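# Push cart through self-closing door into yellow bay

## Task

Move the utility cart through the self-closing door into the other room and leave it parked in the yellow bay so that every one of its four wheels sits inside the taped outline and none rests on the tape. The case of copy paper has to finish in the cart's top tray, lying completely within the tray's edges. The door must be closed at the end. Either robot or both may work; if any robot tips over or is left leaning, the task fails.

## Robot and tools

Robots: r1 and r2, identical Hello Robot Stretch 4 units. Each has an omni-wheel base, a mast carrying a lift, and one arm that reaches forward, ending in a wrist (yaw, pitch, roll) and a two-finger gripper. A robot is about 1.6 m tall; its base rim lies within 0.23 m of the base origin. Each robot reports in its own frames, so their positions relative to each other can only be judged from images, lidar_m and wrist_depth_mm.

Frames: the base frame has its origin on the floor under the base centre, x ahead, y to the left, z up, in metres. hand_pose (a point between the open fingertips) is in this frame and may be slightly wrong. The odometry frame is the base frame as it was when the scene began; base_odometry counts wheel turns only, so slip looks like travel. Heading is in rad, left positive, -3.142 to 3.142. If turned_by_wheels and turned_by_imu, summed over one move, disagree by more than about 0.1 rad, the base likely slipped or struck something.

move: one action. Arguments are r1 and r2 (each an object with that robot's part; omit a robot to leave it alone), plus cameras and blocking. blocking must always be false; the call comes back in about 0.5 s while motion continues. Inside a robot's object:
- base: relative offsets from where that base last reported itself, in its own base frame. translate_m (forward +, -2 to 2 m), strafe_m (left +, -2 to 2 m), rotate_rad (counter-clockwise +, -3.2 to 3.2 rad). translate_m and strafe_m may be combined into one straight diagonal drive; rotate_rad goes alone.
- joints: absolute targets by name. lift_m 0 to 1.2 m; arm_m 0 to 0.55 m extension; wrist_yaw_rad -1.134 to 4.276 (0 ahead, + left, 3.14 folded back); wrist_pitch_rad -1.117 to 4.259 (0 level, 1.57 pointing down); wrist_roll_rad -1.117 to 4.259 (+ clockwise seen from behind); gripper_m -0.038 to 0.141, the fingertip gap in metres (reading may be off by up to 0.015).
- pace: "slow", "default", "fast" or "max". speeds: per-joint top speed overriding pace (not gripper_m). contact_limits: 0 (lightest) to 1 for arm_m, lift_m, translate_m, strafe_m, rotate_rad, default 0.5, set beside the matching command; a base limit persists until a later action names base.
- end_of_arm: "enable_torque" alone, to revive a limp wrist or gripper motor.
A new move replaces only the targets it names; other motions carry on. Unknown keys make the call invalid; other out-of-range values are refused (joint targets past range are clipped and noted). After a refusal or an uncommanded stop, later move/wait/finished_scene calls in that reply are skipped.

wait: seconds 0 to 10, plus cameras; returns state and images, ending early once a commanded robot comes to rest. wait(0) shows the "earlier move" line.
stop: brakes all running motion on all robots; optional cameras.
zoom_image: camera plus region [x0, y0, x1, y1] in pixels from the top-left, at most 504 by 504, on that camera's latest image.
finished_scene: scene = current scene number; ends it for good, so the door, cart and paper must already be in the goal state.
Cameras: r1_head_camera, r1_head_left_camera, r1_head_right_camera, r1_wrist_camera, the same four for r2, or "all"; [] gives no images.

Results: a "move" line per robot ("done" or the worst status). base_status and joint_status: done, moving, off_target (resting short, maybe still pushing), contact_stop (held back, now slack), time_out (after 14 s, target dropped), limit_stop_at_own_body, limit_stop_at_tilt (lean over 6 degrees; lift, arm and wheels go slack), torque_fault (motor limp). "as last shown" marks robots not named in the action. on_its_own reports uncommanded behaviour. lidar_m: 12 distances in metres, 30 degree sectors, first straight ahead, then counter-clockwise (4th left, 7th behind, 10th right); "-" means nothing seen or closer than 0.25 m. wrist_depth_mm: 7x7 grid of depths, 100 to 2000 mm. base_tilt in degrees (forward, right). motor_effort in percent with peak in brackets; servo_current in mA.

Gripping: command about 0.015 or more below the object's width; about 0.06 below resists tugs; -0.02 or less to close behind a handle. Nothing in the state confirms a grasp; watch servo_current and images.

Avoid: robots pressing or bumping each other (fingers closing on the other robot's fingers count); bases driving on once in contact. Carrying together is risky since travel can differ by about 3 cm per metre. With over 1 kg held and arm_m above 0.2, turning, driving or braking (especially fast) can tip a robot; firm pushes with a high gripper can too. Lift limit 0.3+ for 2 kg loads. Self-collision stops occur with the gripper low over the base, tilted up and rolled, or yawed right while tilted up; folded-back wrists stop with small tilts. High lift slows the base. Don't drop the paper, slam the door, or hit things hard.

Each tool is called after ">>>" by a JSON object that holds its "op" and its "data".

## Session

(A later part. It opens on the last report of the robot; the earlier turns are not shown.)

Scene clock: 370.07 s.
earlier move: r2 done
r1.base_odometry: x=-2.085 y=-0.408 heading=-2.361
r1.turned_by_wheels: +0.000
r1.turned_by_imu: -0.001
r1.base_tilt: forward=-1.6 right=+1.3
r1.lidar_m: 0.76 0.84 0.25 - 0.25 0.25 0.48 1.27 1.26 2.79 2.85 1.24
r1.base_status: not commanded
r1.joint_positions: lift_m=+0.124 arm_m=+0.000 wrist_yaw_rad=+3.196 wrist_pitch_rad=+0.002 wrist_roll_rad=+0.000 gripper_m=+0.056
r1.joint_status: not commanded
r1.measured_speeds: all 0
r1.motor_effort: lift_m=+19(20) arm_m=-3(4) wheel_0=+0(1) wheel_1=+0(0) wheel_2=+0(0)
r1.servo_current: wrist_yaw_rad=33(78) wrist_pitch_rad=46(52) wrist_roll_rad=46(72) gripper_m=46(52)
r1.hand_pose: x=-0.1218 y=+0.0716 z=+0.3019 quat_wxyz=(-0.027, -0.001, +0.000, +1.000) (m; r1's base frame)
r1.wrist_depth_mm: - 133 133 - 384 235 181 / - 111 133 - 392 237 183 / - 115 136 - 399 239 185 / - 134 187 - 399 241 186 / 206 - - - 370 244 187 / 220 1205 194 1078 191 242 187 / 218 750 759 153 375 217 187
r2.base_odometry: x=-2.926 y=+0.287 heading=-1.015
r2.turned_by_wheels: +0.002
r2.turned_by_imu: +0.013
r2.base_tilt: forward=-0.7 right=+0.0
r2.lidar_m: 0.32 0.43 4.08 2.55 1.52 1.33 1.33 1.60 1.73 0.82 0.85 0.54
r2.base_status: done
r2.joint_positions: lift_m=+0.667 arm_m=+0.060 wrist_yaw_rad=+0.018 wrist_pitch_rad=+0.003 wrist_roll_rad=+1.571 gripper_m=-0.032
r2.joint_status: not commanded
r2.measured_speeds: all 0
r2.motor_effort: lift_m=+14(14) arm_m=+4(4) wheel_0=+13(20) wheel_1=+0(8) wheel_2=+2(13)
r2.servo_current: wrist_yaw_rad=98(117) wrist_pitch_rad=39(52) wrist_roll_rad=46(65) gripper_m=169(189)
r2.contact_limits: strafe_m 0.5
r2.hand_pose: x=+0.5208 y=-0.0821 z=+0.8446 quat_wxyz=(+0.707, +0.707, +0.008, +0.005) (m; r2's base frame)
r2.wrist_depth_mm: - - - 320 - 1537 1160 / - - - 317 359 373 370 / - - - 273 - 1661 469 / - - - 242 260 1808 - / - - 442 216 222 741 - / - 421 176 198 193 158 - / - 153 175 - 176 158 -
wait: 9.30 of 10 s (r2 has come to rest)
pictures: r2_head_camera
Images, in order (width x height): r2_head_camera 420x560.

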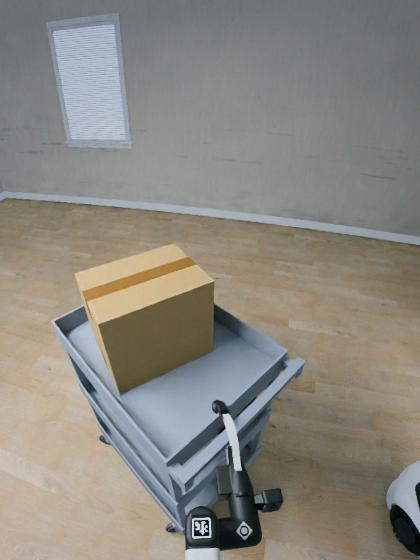

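>>> {"op": "move", "data": {"r2": {"base": {"rotate_rad": 0.65}, "pace": "slow", "contact_limits": {"rotate_rad": 0.5}}, "blocking": false, "cameras": []}}

>>> {"op": "wait", "data": {"seconds": 2.5, "cameras": ["r2_head_camera"]}}

Scene clock: 377.10 s.
move: r2 moving
r1: as last shown
r1.turned_by_imu: +0.000
r1.lidar_m: 0.77 0.85 0.25 - 0.25 0.25 0.48 1.30 1.25 2.76 2.88 1.25
r1.motor_effort: lift_m=+20(20) arm_m=-3(4) wheel_0=+0(0) wheel_1=+0(0) wheel_2=+0(0)
r1.servo_current: wrist_yaw_rad=52(65) wrist_pitch_rad=39(46) wrist_roll_rad=52(52) gripper_m=46(46)
r1.wrist_depth_mm: - 133 132 - 384 234 182 / - 111 133 - 392 237 183 / - 115 136 - 399 240 185 / - 134 187 - 399 242 185 / 206 - - - 373 242 187 / 220 1229 193 1098 190 243 187 / 218 759 759 153 375 218 187
r2.base_odometry: x=-2.927 y=+0.287 heading=-0.892
r2.turned_by_wheels: +0.123
r2.turned_by_imu: +0.120
r2.base_tilt: forward=-0.7 right=+0.0
r2.lidar_m: 0.34 0.56 4.07 2.16 1.44 1.31 1.37 1.75 1.72 0.80 0.88 0.49
r2.base_status: rotate_rad moving
r2.joint_positions: lift_m=+0.667 arm_m=+0.060 wrist_yaw_rad=-0.001 wrist_pitch_rad=+0.003 wrist_roll_rad=+1.570 gripper_m=-0.032
r2.joint_status: not commanded
r2.measured_speeds: translate_m=+0.001 strafe_m=-0.001 rotate_rad=+0.482 lift_m=+0.000 arm_m=+0.000 wrist_yaw_rad=-0.051 wrist_pitch_rad=+0.000 wrist_roll_rad=-0.016
r2.motor_effort: lift_m=+14(14) arm_m=+4(4) wheel_0=-8(11) wheel_1=-7(7) wheel_2=-14(15)
r2.servo_current: wrist_yaw_rad=52(111) wrist_pitch_rad=39(46) wrist_roll_rad=33(52) gripper_m=163(163)
r2.contact_limits: rotate_rad 0.5
r2.hand_pose: x=+0.5191 y=-0.0878 z=+0.8446 quat_wxyz=(+0.707, +0.707, +0.001, -0.002) (m; r2's base frame)
r2.wrist_depth_mm: - - - 317 349 347 349 / - - - 286 - 1708 442 / - - - 255 273 1708 480 / - - - 230 240 1808 - / - 433 427 210 214 759 - / - 413 171 193 192 157 - / - 154 382 - 175 - -
pictures: none
No camera images: "cameras" was empty.

Scene clock: 378.50 s.
earlier move: r2 done
r1.base_odometry: x=-2.085 y=-0.408 heading=-2.361
r1.turned_by_wheels: +0.000
r1.turned_by_imu: +0.000
r1.base_tilt: forward=-1.5 right=+1.3
r1.lidar_m: 0.89 0.84 0.25 - 0.25 0.25 0.50 1.31 1.26 2.78 2.88 1.22
r1.base_status: not commanded
r1.joint_positions: lift_m=+0.124 arm_m=+0.000 wrist_yaw_rad=+3.196 wrist_pitch_rad=+0.002 wrist_roll_rad=+0.000 gripper_m=+0.056
r1.joint_status: not commanded
r1.measured_speeds: all 0
r1.motor_effort: lift_m=+19(20) arm_m=-3(4) wheel_0=+0(1) wheel_1=+0(0) wheel_2=+0(0)
r1.servo_current: wrist_yaw_rad=52(65) wrist_pitch_rad=46(52) wrist_roll_rad=46(78) gripper_m=46(46)
r1.hand_pose: x=-0.1218 y=+0.0716 z=+0.3019 quat_wxyz=(-0.027, -0.001, +0.000, +1.000) (m; r1's base frame)
r1.wrist_depth_mm: - 133 133 - 384 234 181 / - 111 133 - 397 236 184 / - 115 136 - 399 239 185 / - 134 187 - 402 242 186 / 205 - - - 370 243 187 / 220 1229 193 1098 191 243 187 / 218 759 741 153 377 218 187
r2.base_odometry: x=-2.927 y=+0.286 heading=-0.367
r2.turned_by_wheels: +0.525
r2.turned_by_imu: +0.505
r2.base_tilt: forward=-0.7 right=+0.0
r2.lidar_m: 0.44 4.05 2.16 1.44 1.32 1.35 1.73 1.74 0.82 0.87 0.44 0.40
r2.base_status: done
r2.joint_positions: lift_m=+0.667 arm_m=+0.060 wrist_yaw_rad=-0.014 wrist_pitch_rad=+0.003 wrist_roll_rad=+1.567 gripper_m=-0.032
r2.joint_status: not commanded
r2.measured_speeds: all 0
r2.motor_effort: lift_m=+14(14) arm_m=-3(5) wheel_0=-12(17) wheel_1=-6(9) wheel_2=-8(22)
r2.servo_current: wrist_yaw_rad=72(111) wrist_pitch_rad=39(46) wrist_roll_rad=46(59) gripper_m=156(169)
r2.contact_limits: rotate_rad 0.5
r2.hand_pose: x=+0.5181 y=-0.0913 z=+0.8446 quat_wxyz=(+0.708, +0.706, -0.004, -0.006) (m; r2's base frame)
r2.wrist_depth_mm: 336 334 - 144 143 - - / - 357 - 151 151 - - / - 389 377 160 159 - - / - 430 104 169 169 - - / - - 112 180 179 1499 488 / - - 121 189 191 156 421 / - - - - 128 1499 1205
wait: 1.40 of 2.5 s (r2 has come to rest)
pictures: r2_head_camera
Images, in order (width x height): r2_head_camera 420x560.

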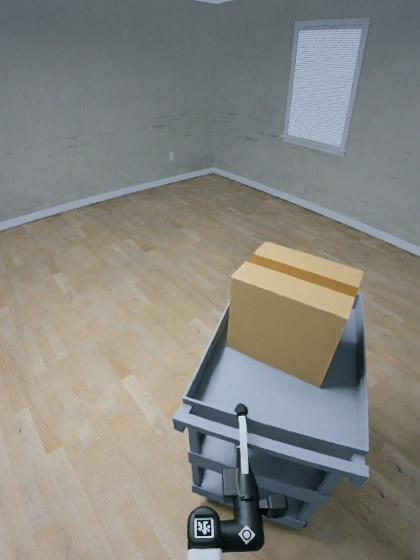

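>>> {"op": "move", "data": {"r2": {"base": {"translate_m": 0.37, "strafe_m": -0.8}, "pace": "slow", "contact_limits": {"strafe_m": 0.5}}, "blocking": false, "cameras": []}}

>>> {"op": "wait", "data": {"seconds": 5, "cameras": ["r2_head_right_camera"]}}

>>> {"op": "wait", "data": {"seconds": 5, "cameras": ["r2_head_camera", "r1_head_left_camera"]}}

Scene clock: 391.60 s.
move: r2 moving
r1: as last shown
r1.base_tilt: forward=-1.6 right=+1.3
r1.lidar_m: 0.90 0.84 0.25 - 0.25 0.25 0.48 1.29 1.26 2.79 2.86 1.24
r1.motor_effort: lift_m=+20(20) arm_m=-4(4) wheel_0=-1(1) wheel_1=+0(0) wheel_2=+0(0)
r1.servo_current: wrist_yaw_rad=46(59) wrist_pitch_rad=46(46) wrist_roll_rad=46(52) gripper_m=46(46)
r1.wrist_depth_mm: - 133 132 - 384 236 181 / - 111 133 - 394 237 183 / - 115 136 - 402 239 185 / - 134 187 - 404 242 186 / 206 - - - 373 242 187 / 220 1229 193 1078 191 243 187 / 220 750 750 153 377 218 187
r2.base_odometry: x=-2.926 y=+0.274 heading=-0.368
r2.turned_by_wheels: -0.001
r2.turned_by_imu: +0.000
r2.base_tilt: forward=-0.7 right=+0.0
r2.lidar_m: 0.45 4.06 2.19 1.47 1.35 1.34 1.75 1.71 0.83 0.87 0.46 0.40
r2.base_status: translate_m moving; strafe_m moving
r2.joint_positions: lift_m=+0.667 arm_m=+0.060 wrist_yaw_rad=-0.014 wrist_pitch_rad=+0.003 wrist_roll_rad=+1.567 gripper_m=-0.032
r2.joint_status: not commanded
r2.measured_speeds: translate_m=+0.020 strafe_m=-0.045 rotate_rad=+0.001 lift_m=+0.000 arm_m=+0.000 wrist_yaw_rad=+0.000 wrist_pitch_rad=+0.000 wrist_roll_rad=+0.000
r2.motor_effort: lift_m=+14(14) arm_m=-3(4) wheel_0=+12(12) wheel_1=-7(9) wheel_2=-13(13)
r2.servo_current: wrist_yaw_rad=78(85) wrist_pitch_rad=46(52) wrist_roll_rad=59(65) gripper_m=163(163)
r2.contact_limits: strafe_m 0.5
r2.hand_pose: x=+0.5181 y=-0.0913 z=+0.8446 quat_wxyz=(+0.708, +0.706, -0.004, -0.006) (m; r2's base frame)
r2.wrist_depth_mm: 330 327 - 143 141 - - / - 355 - 149 149 - - / - 389 - 158 158 - - / - 430 102 167 167 - - / - - 110 178 179 1430 492 / - - 120 191 190 157 418 / - - - - 130 1537 1229
pictures: none
No camera images: "cameras" was empty.

Scene clock: 396.60 s.
earlier move: r2 moving
r1.base_odometry: x=-2.085 y=-0.408 heading=-2.361
r1.turned_by_wheels: +0.000
r1.turned_by_imu: +0.000
r1.base_tilt: forward=-1.6 right=+1.3
r1.lidar_m: 0.53 0.54 0.25 - 0.25 0.25 0.48 1.31 1.27 2.78 2.89 0.95
r1.base_status: not commanded
r1.joint_positions: lift_m=+0.124 arm_m=+0.000 wrist_yaw_rad=+3.196 wrist_pitch_rad=+0.002 wrist_roll_rad=+0.000 gripper_m=+0.056
r1.joint_status: not commanded
r1.measured_speeds: all 0
r1.motor_effort: lift_m=+19(20) arm_m=-4(4) wheel_0=+0(1) wheel_1=+0(0) wheel_2=+0(0)
r1.servo_current: wrist_yaw_rad=52(65) wrist_pitch_rad=39(59) wrist_roll_rad=65(72) gripper_m=46(46)
r1.hand_pose: x=-0.1218 y=+0.0716 z=+0.3019 quat_wxyz=(-0.027, -0.001, +0.000, +1.000) (m; r1's base frame)
r1.wrist_depth_mm: - 133 133 - 384 234 182 / - 111 133 - 392 237 183 / - 115 136 - 399 240 185 / - 134 187 - 407 241 186 / 206 - - - 370 243 186 / 220 1182 193 1098 191 243 187 / 218 750 750 153 375 217 187
r2.base_odometry: x=-2.893 y=-0.213 heading=-0.367
r2.turned_by_wheels: +0.001
r2.turned_by_imu: +0.006
r2.base_tilt: forward=-0.7 right=+0.0
r2.lidar_m: 0.41 4.17 2.89 1.97 1.83 1.86 1.76 0.55 0.56 2.12 2.93 0.44
r2.base_status: translate_m moving; strafe_m moving
r2.joint_positions: lift_m=+0.667 arm_m=+0.060 wrist_yaw_rad=+0.009 wrist_pitch_rad=+0.003 wrist_roll_rad=+1.570 gripper_m=-0.032
r2.joint_status: not commanded
r2.measured_speeds: translate_m=+0.042 strafe_m=-0.090 rotate_rad=+0.000 lift_m=+0.000 arm_m=+0.000 wrist_yaw_rad=+0.000 wrist_pitch_rad=+0.000 wrist_roll_rad=+0.000
r2.motor_effort: lift_m=+14(14) arm_m=+4(4) wheel_0=+17(17) wheel_1=-5(9) wheel_2=+1(13)
r2.servo_current: wrist_yaw_rad=52(85) wrist_pitch_rad=46(52) wrist_roll_rad=52(72) gripper_m=156(169)
r2.contact_limits: strafe_m 0.5
r2.hand_pose: x=+0.5201 y=-0.0847 z=+0.8446 quat_wxyz=(+0.707, +0.707, +0.004, +0.002) (m; r2's base frame)
r2.wrist_depth_mm: - - - 180 180 1537 - / - 379 121 181 181 707 - / - 389 122 182 183 778 - / - 402 123 183 183 778 - / - 418 124 185 184 - - / - 436 124 185 185 158 - / - 159 - - 186 1366 430
wait: 5.00 s; no rest
pictures: r2_head_right_camera
Images, in order (width x height): r2_head_right_camera 420x672.

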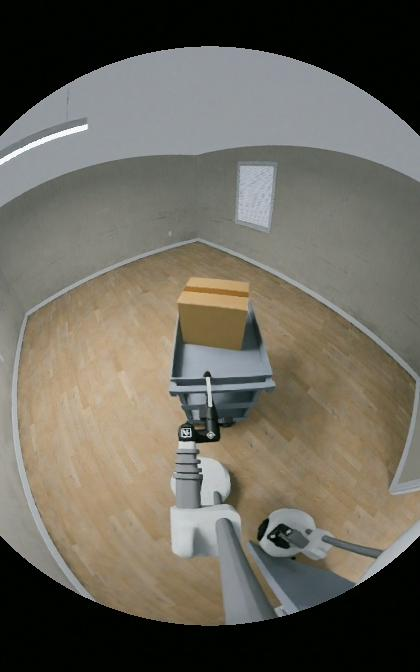

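Scene clock: 401.20 s.
earlier move: r2 done
r1.base_odometry: x=-2.085 y=-0.408 heading=-2.361
r1.turned_by_wheels: +0.000
r1.turned_by_imu: +0.000
r1.base_tilt: forward=-1.6 right=+1.3
r1.lidar_m: 0.51 2.80 0.25 - 0.25 0.25 0.48 1.29 1.25 2.78 2.89 0.50
r1.base_status: not commanded
r1.joint_positions: lift_m=+0.124 arm_m=+0.000 wrist_yaw_rad=+3.196 wrist_pitch_rad=+0.002 wrist_roll_rad=+0.000 gripper_m=+0.056
r1.joint_status: not commanded
r1.measured_speeds: all 0
r1.motor_effort: lift_m=+19(20) arm_m=-3(4) wheel_0=+0(1) wheel_1=+0(0) wheel_2=+0(0)
r1.servo_current: wrist_yaw_rad=46(72) wrist_pitch_rad=39(59) wrist_roll_rad=46(72) gripper_m=39(52)
r1.hand_pose: x=-0.1218 y=+0.0716 z=+0.3019 quat_wxyz=(-0.027, -0.001, +0.000, +1.000) (m; r1's base frame)
r1.wrist_depth_mm: - 133 133 - 384 235 181 / - 111 133 - 392 236 183 / - 115 136 - 402 239 185 / - 134 187 - 402 242 186 / 206 - - - 373 245 187 / 220 1205 194 1078 190 244 187 / 219 759 768 153 375 218 187
r2.base_odometry: x=-2.868 y=-0.593 heading=-0.367
r2.turned_by_wheels: +0.000
r2.turned_by_imu: +0.005
r2.base_tilt: forward=-0.7 right=+0.0
r2.lidar_m: 0.36 0.79 3.49 2.34 2.19 2.22 0.52 0.52 1.72 2.04 2.55 0.46
r2.base_status: done
r2.joint_positions: lift_m=+0.667 arm_m=+0.060 wrist_yaw_rad=+0.011 wrist_pitch_rad=+0.003 wrist_roll_rad=+1.571 gripper_m=-0.032
r2.joint_status: not commanded
r2.measured_speeds: all 0
r2.motor_effort: lift_m=+14(14) arm_m=+4(4) wheel_0=+11(19) wheel_1=-3(9) wheel_2=+1(13)
r2.servo_current: wrist_yaw_rad=65(85) wrist_pitch_rad=39(52) wrist_roll_rad=46(72) gripper_m=169(169)
r2.contact_limits: strafe_m 0.5
r2.hand_pose: x=+0.5202 y=-0.0843 z=+0.8446 quat_wxyz=(+0.707, +0.707, +0.005, +0.003) (m; r2's base frame)
r2.wrist_depth_mm: - - - 232 - 1618 1182 / - - - 223 227 1618 492 / - - 421 211 215 732 - / - 418 415 203 204 - - / - 413 410 194 195 788 - / - 413 172 188 188 159 - / - 402 175 - 130 154 -
wait: 4.60 of 5 s (r2 has come to rest)
pictures: r1_head_left_camera, r2_head_camera
Images, in order (width x height): r1_head_left_camera 420x672, r2_head_camera 420x560.

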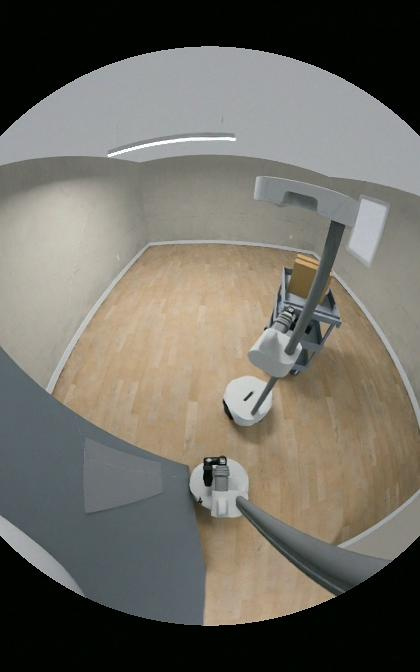

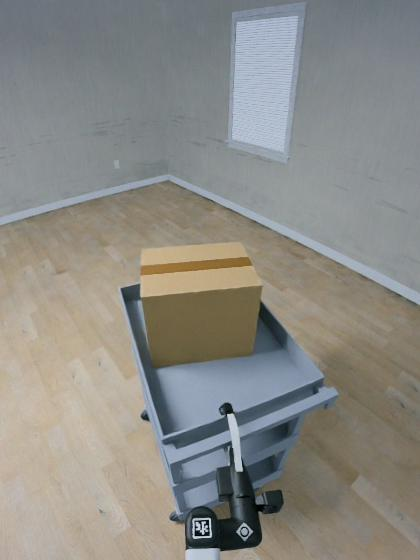

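>>> {"op": "move", "data": {"r2": {"base": {"strafe_m": -0.47}, "pace": "slow", "contact_limits": {"strafe_m": 0.5}}, "blocking": false, "cameras": []}}

>>> {"op": "wait", "data": {"seconds": 6, "cameras": []}}

>>> {"op": "move", "data": {"r2": {"base": {"rotate_rad": 0.64}, "pace": "slow", "contact_limits": {"rotate_rad": 0.5}}, "blocking": false, "cameras": []}}

>>> {"op": "wait", "data": {"seconds": 2.5, "cameras": ["r2_head_camera", "r2_head_right_camera", "r2_head_left_camera"]}}

Scene clock: 412.03 s.
move: r2 moving
r1: as last shown
r1.lidar_m: 0.52 2.79 0.25 - 0.25 0.25 0.49 1.29 1.24 2.76 2.86 0.49
r1.motor_effort: lift_m=+20(20) arm_m=-3(4) wheel_0=+0(1) wheel_1=+0(0) wheel_2=+0(0)
r1.servo_current: wrist_yaw_rad=52(65) wrist_pitch_rad=39(46) wrist_roll_rad=52(52) gripper_m=46(46)
r1.wrist_depth_mm: - 133 133 - 384 234 181 / - 111 133 - 389 236 183 / - 115 136 - 397 239 185 / - 134 187 - 402 241 186 / 206 - - - 373 243 187 / 219 1205 193 1098 191 244 187 / 218 759 759 153 375 218 187
r2.base_odometry: x=-2.873 y=-0.606 heading=-0.366
r2.turned_by_wheels: +0.001
r2.turned_by_imu: +0.002
r2.base_tilt: forward=-0.6 right=+0.0
r2.lidar_m: 0.35 0.72 3.49 2.36 2.20 2.26 0.53 0.49 1.68 2.05 2.54 0.48
r2.base_status: strafe_m moving
r2.joint_positions: lift_m=+0.667 arm_m=+0.060 wrist_yaw_rad=+0.014 wrist_pitch_rad=+0.003 wrist_roll_rad=+1.571 gripper_m=-0.032
r2.joint_status: not commanded
r2.measured_speeds: translate_m=+0.000 strafe_m=-0.057 rotate_rad=-0.002 lift_m=+0.000 arm_m=+0.000 wrist_yaw_rad=+0.012 wrist_pitch_rad=+0.000 wrist_roll_rad=+0.000
r2.motor_effort: lift_m=+14(14) arm_m=+4(4) wheel_0=+20(20) wheel_1=-5(6) wheel_2=+2(2)
r2.servo_current: wrist_yaw_rad=91(91) wrist_pitch_rad=46(46) wrist_roll_rad=46(65) gripper_m=156(169)
r2.contact_limits: strafe_m 0.5
r2.hand_pose: x=+0.5204 y=-0.0835 z=+0.8446 quat_wxyz=(+0.707, +0.707, +0.006, +0.004) (m; r2's base frame)
r2.wrist_depth_mm: - - - 236 - 1576 1205 / - - - 224 229 1618 492 / - - 421 214 216 723 - / - 415 415 202 205 - - / - 418 415 193 196 788 - / - 413 172 188 188 159 - / - 160 175 - 130 154 -
pictures: none
No camera images: "cameras" was empty.

Scene clock: 417.37 s.
earlier move: r2 done
r1.base_odometry: x=-2.085 y=-0.408 heading=-2.361
r1.turned_by_wheels: +0.000
r1.turned_by_imu: +0.000
r1.base_tilt: forward=-1.6 right=+1.3
r1.lidar_m: 4.93 2.80 0.25 - 0.25 0.25 0.50 1.28 1.26 2.79 0.51 0.58
r1.base_status: not commanded
r1.joint_positions: lift_m=+0.124 arm_m=+0.000 wrist_yaw_rad=+3.196 wrist_pitch_rad=+0.002 wrist_roll_rad=+0.000 gripper_m=+0.056
r1.joint_status: not commanded
r1.measured_speeds: all 0
r1.motor_effort: lift_m=+19(20) arm_m=-3(4) wheel_0=+0(1) wheel_1=+0(0) wheel_2=+0(0)
r1.servo_current: wrist_yaw_rad=52(72) wrist_pitch_rad=33(59) wrist_roll_rad=46(65) gripper_m=39(52)
r1.hand_pose: x=-0.1218 y=+0.0716 z=+0.3019 quat_wxyz=(-0.027, -0.001, +0.000, +1.000) (m; r1's base frame)
r1.wrist_depth_mm: - 133 133 - 387 233 181 / - 111 133 - 392 236 183 / - 115 137 - 399 239 185 / - 135 187 - 399 242 186 / 206 - - - 370 243 186 / 220 1182 193 1118 191 243 187 / 219 759 750 153 375 218 187
r2.base_odometry: x=-3.036 y=-1.031 heading=-0.365
r2.turned_by_wheels: +0.000
r2.turned_by_imu: +0.009
r2.base_tilt: forward=-0.6 right=+0.1
r2.lidar_m: 0.35 0.46 4.06 2.74 2.55 0.53 0.57 4.23 1.34 1.67 2.16 0.52
r2.base_status: done
r2.joint_positions: lift_m=+0.667 arm_m=+0.060 wrist_yaw_rad=+0.017 wrist_pitch_rad=+0.003 wrist_roll_rad=+1.571 gripper_m=-0.032
r2.joint_status: not commanded
r2.measured_speeds: all 0
r2.motor_effort: lift_m=+14(14) arm_m=+4(4) wheel_0=+10(20) wheel_1=+0(7) wheel_2=+6(8)
r2.servo_current: wrist_yaw_rad=104(111) wrist_pitch_rad=33(52) wrist_roll_rad=52(65) gripper_m=156(169)
r2.contact_limits: strafe_m 0.5
r2.hand_pose: x=+0.5208 y=-0.0824 z=+0.8446 quat_wxyz=(+0.707, +0.707, +0.007, +0.005) (m; r2's base frame)
r2.wrist_depth_mm: - - - 330 - 1537 1138 / - - - 319 370 379 379 / - - - 277 - 1661 477 / - - - 244 263 1808 - / - - 445 214 223 732 - / - 424 176 198 193 158 - / - 153 176 - 138 158 -
wait: 5.33 of 6 s (r2 has come to rest)
pictures: none
No camera images: "cameras" was empty.

Scene clock: 417.87 s.
move: r2 moving
r1: as last shown
r1.lidar_m: 4.90 2.77 0.25 - 0.25 0.25 0.47 1.29 1.25 2.79 0.52 0.57
r1.servo_current: wrist_yaw_rad=59(59) wrist_pitch_rad=39(52) wrist_roll_rad=46(65) gripper_m=39(46)
r1.wrist_depth_mm: - 133 133 - 384 235 182 / - 111 133 - 392 236 183 / - 115 136 - 399 239 185 / - 134 187 - 399 242 186 / 206 - - - 370 243 187 / 220 1205 193 1118 191 243 187 / 217 750 750 153 377 218 186
r2.base_odometry: x=-3.036 y=-1.032 heading=-0.242
r2.turned_by_wheels: +0.123
r2.turned_by_imu: +0.119
r2.base_tilt: forward=-0.7 right=+0.1
r2.lidar_m: 0.36 0.55 3.60 2.67 2.59 0.54 0.63 1.30 1.35 1.94 2.14 0.50
r2.base_status: rotate_rad moving
r2.joint_positions: lift_m=+0.667 arm_m=+0.060 wrist_yaw_rad=-0.002 wrist_pitch_rad=+0.003 wrist_roll_rad=+1.570 gripper_m=-0.032
r2.joint_status: not commanded
r2.measured_speeds: translate_m=-0.001 strafe_m=-0.001 rotate_rad=+0.486 lift_m=+0.000 arm_m=+0.000 wrist_yaw_rad=-0.034 wrist_pitch_rad=+0.000 wrist_roll_rad=-0.018
r2.motor_effort: lift_m=+14(14) arm_m=+4(4) wheel_0=-12(12) wheel_1=-5(6) wheel_2=-17(17)
r2.servo_current: wrist_yaw_rad=52(104) wrist_pitch_rad=33(46) wrist_roll_rad=46(59) gripper_m=169(169)
r2.contact_limits: rotate_rad 0.5
r2.hand_pose: x=+0.5191 y=-0.0879 z=+0.8446 quat_wxyz=(+0.707, +0.707, +0.001, -0.002) (m; r2's base frame)
r2.wrist_depth_mm: - - - 325 357 359 359 / - - - 293 - 1576 452 / - - - 259 278 1661 484 / - - - 233 242 1863 - / - 445 433 207 216 741 - / - 413 176 193 189 157 - / - 154 384 - 175 - -
pictures: none
No camera images: "cameras" was empty.

Scene clock: 419.27 s.
earlier move: r2 done
r1.base_odometry: x=-2.085 y=-0.408 heading=-2.361
r1.turned_by_wheels: +0.000
r1.turned_by_imu: +0.000
r1.base_tilt: forward=-1.6 right=+1.3
r1.lidar_m: 4.92 2.82 0.25 - 0.25 0.25 0.47 1.33 1.26 2.78 0.51 0.55
r1.base_status: not commanded
r1.joint_positions: lift_m=+0.124 arm_m=+0.000 wrist_yaw_rad=+3.196 wrist_pitch_rad=+0.002 wrist_roll_rad=+0.000 gripper_m=+0.056
r1.joint_status: not commanded
r1.measured_speeds: all 0
r1.motor_effort: lift_m=+19(20) arm_m=-4(4) wheel_0=+0(1) wheel_1=+0(0) wheel_2=+0(0)
r1.servo_current: wrist_yaw_rad=39(72) wrist_pitch_rad=39(52) wrist_roll_rad=46(65) gripper_m=46(46)
r1.hand_pose: x=-0.1218 y=+0.0716 z=+0.3019 quat_wxyz=(-0.027, -0.001, +0.000, +1.000) (m; r1's base frame)
r1.wrist_depth_mm: - 133 133 - 389 234 182 / - 111 133 - 394 238 183 / - 115 136 - 399 239 185 / - 134 187 - 399 241 186 / 206 - - - 370 242 187 / 220 1229 193 1060 191 243 187 / 219 768 759 153 377 217 187
r2.base_odometry: x=-3.036 y=-1.031 heading=+0.273
r2.turned_by_wheels: +0.515
r2.turned_by_imu: +0.498
r2.base_tilt: forward=-0.7 right=+0.1
r2.lidar_m: 0.44 3.65 2.68 2.57 0.52 0.60 1.30 1.32 1.86 2.14 0.46 0.40
r2.base_status: done
r2.joint_positions: lift_m=+0.667 arm_m=+0.060 wrist_yaw_rad=-0.013 wrist_pitch_rad=+0.003 wrist_roll_rad=+1.567 gripper_m=-0.032
r2.joint_status: not commanded
r2.measured_speeds: all 0
r2.motor_effort: lift_m=+14(14) arm_m=-3(5) wheel_0=-8(19) wheel_1=-6(9) wheel_2=-11(21)
r2.servo_current: wrist_yaw_rad=91(104) wrist_pitch_rad=46(46) wrist_roll_rad=46(65) gripper_m=163(169)
r2.contact_limits: rotate_rad 0.5
r2.hand_pose: x=+0.5181 y=-0.0911 z=+0.8446 quat_wxyz=(+0.708, +0.706, -0.003, -0.006) (m; r2's base frame)
r2.wrist_depth_mm: 342 336 - - 149 - - / - 359 - 155 156 - - / - 389 103 163 162 - - / - 421 107 169 171 - - / - - 114 180 180 549 - / - - 121 187 189 155 433 / - - - - 128 1537 1205
wait: 1.40 of 2.5 s (r2 has come to rest)
pictures: r2_head_camera, r2_head_left_camera, r2_head_right_camera
Images, in order (width x height): r2_head_camera 420x560, r2_head_left_camera 420x672, r2_head_right_camera 420x672.

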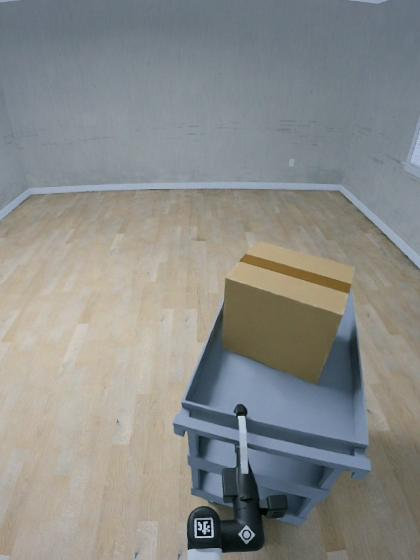

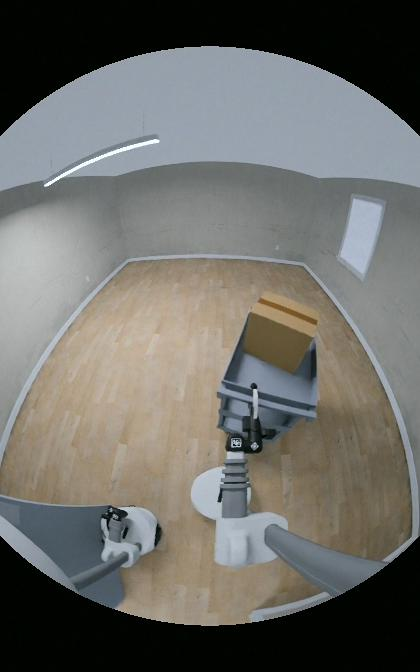

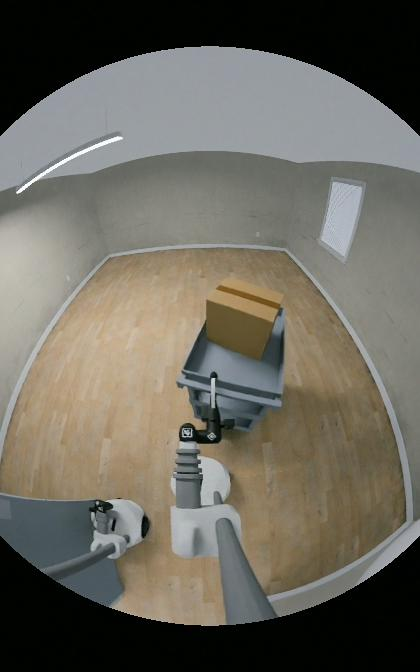

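>>> {"op": "move", "data": {"r2": {"base": {"translate_m": -1.0}, "pace": "slow", "contact_limits": {"translate_m": 0.5}}, "blocking": false, "cameras": []}}

>>> {"op": "wait", "data": {"seconds": 4, "cameras": ["r2_head_left_camera"]}}

>>> {"op": "wait", "data": {"seconds": 3.5, "cameras": ["r2_head_left_camera", "r1_head_right_camera"]}}

Scene clock: 450.20 s.
move: r2 moving
r1: as last shown
r1.lidar_m: 4.92 2.81 0.25 - 0.25 0.25 0.50 1.29 1.26 2.79 0.50 0.58
r1.servo_current: wrist_yaw_rad=52(72) wrist_pitch_rad=46(52) wrist_roll_rad=72(72) gripper_m=39(46)
r1.wrist_depth_mm: - 133 132 - 387 235 181 / - 111 133 - 392 237 183 / - 115 136 - 397 239 185 / - 134 187 - 404 242 187 / 206 - - - 375 242 187 / 220 1205 194 1098 191 243 187 / 218 750 759 153 375 217 187
r2.base_odometry: x=-3.048 y=-1.035 heading=+0.272
r2.turned_by_wheels: -0.001
r2.turned_by_imu: -0.001
r2.base_tilt: forward=-0.7 right=+0.1
r2.lidar_m: 0.43 3.60 2.68 2.59 0.50 0.61 1.31 1.31 1.87 2.17 0.46 0.41
r2.base_status: translate_m moving
r2.joint_positions: lift_m=+0.667 arm_m=+0.060 wrist_yaw_rad=-0.013 wrist_pitch_rad=+0.003 wrist_roll_rad=+1.567 gripper_m=-0.032
r2.joint_status: not commanded
r2.measured_speeds: translate_m=-0.049 strafe_m=+0.000 rotate_rad=-0.001 lift_m=+0.000 arm_m=+0.000 wrist_yaw_rad=+0.000 wrist_pitch_rad=+0.000 wrist_roll_rad=+0.000
r2.motor_effort: lift_m=+14(14) arm_m=-3(4) wheel_0=-14(15) wheel_1=-10(11) wheel_2=+11(11)
r2.servo_current: wrist_yaw_rad=85(85) wrist_pitch_rad=39(46) wrist_roll_rad=39(59) gripper_m=163(169)
r2.contact_limits: translate_m 0.5
r2.hand_pose: x=+0.5181 y=-0.0911 z=+0.8446 quat_wxyz=(+0.708, +0.706, -0.003, -0.006) (m; r2's base frame)
r2.wrist_depth_mm: 343 336 - - 148 - - / - 357 - 155 156 - - / - 389 104 163 163 - - / - 424 108 169 172 - - / - - 114 180 180 554 - / - - 122 187 190 155 436 / - 153 - - 128 1499 1229
pictures: none
No camera images: "cameras" was empty.

Scene clock: 454.20 s.
earlier move: r2 moving
r1.base_odometry: x=-2.085 y=-0.408 heading=-2.361
r1.turned_by_wheels: +0.000
r1.turned_by_imu: +0.000
r1.base_tilt: forward=-1.6 right=+1.2
r1.lidar_m: 4.92 2.78 0.25 - 0.25 0.25 0.48 1.28 0.50 0.39 0.40 0.73
r1.base_status: not commanded
r1.joint_positions: lift_m=+0.124 arm_m=+0.000 wrist_yaw_rad=+3.196 wrist_pitch_rad=+0.002 wrist_roll_rad=+0.000 gripper_m=+0.056
r1.joint_status: not commanded
r1.measured_speeds: all 0
r1.motor_effort: lift_m=+19(20) arm_m=-4(4) wheel_0=+0(1) wheel_1=+0(0) wheel_2=+0(0)
r1.servo_current: wrist_yaw_rad=46(72) wrist_pitch_rad=39(52) wrist_roll_rad=52(72) gripper_m=39(52)
r1.hand_pose: x=-0.1218 y=+0.0716 z=+0.3019 quat_wxyz=(-0.027, -0.001, +0.000, +1.000) (m; r1's base frame)
r1.wrist_depth_mm: - 133 133 - 387 235 181 / - 111 133 - 394 237 183 / - 115 136 - 397 238 185 / - 134 188 - 404 241 187 / 206 - - - 373 243 187 / 220 1205 193 1098 191 242 187 / 218 759 750 153 377 218 187
r2.base_odometry: x=-3.421 y=-1.139 heading=+0.273
r2.turned_by_wheels: +0.002
r2.turned_by_imu: +0.003
r2.base_tilt: forward=-0.7 right=+0.1
r2.lidar_m: 0.39 3.61 0.51 0.40 0.45 1.03 3.98 0.94 1.33 2.16 2.27 0.43
r2.base_status: translate_m moving
r2.joint_positions: lift_m=+0.667 arm_m=+0.060 wrist_yaw_rad=+0.008 wrist_pitch_rad=+0.003 wrist_roll_rad=+1.569 gripper_m=-0.032
r2.joint_status: not commanded
r2.measured_speeds: translate_m=-0.099 strafe_m=+0.001 rotate_rad=-0.001 lift_m=+0.000 arm_m=+0.000 wrist_yaw_rad=+0.005 wrist_pitch_rad=+0.000 wrist_roll_rad=+0.001
r2.motor_effort: lift_m=+14(14) arm_m=-4(4) wheel_0=+2(15) wheel_1=-5(11) wheel_2=+14(15)
r2.servo_current: wrist_yaw_rad=59(85) wrist_pitch_rad=39(52) wrist_roll_rad=46(59) gripper_m=156(169)
r2.contact_limits: translate_m 0.5
r2.hand_pose: x=+0.5200 y=-0.0851 z=+0.8446 quat_wxyz=(+0.708, +0.707, +0.004, +0.002) (m; r2's base frame)
r2.wrist_depth_mm: - - 108 164 165 - - / - 364 111 168 169 - - / - 387 114 173 173 - - / - 410 116 177 178 778 - / - 433 120 181 182 - - / - 462 123 185 187 159 - / - 158 - - 129 1397 1138
wait: 4.00 s; no rest
pictures: r2_head_left_camera
Images, in order (width x height): r2_head_left_camera 420x672.

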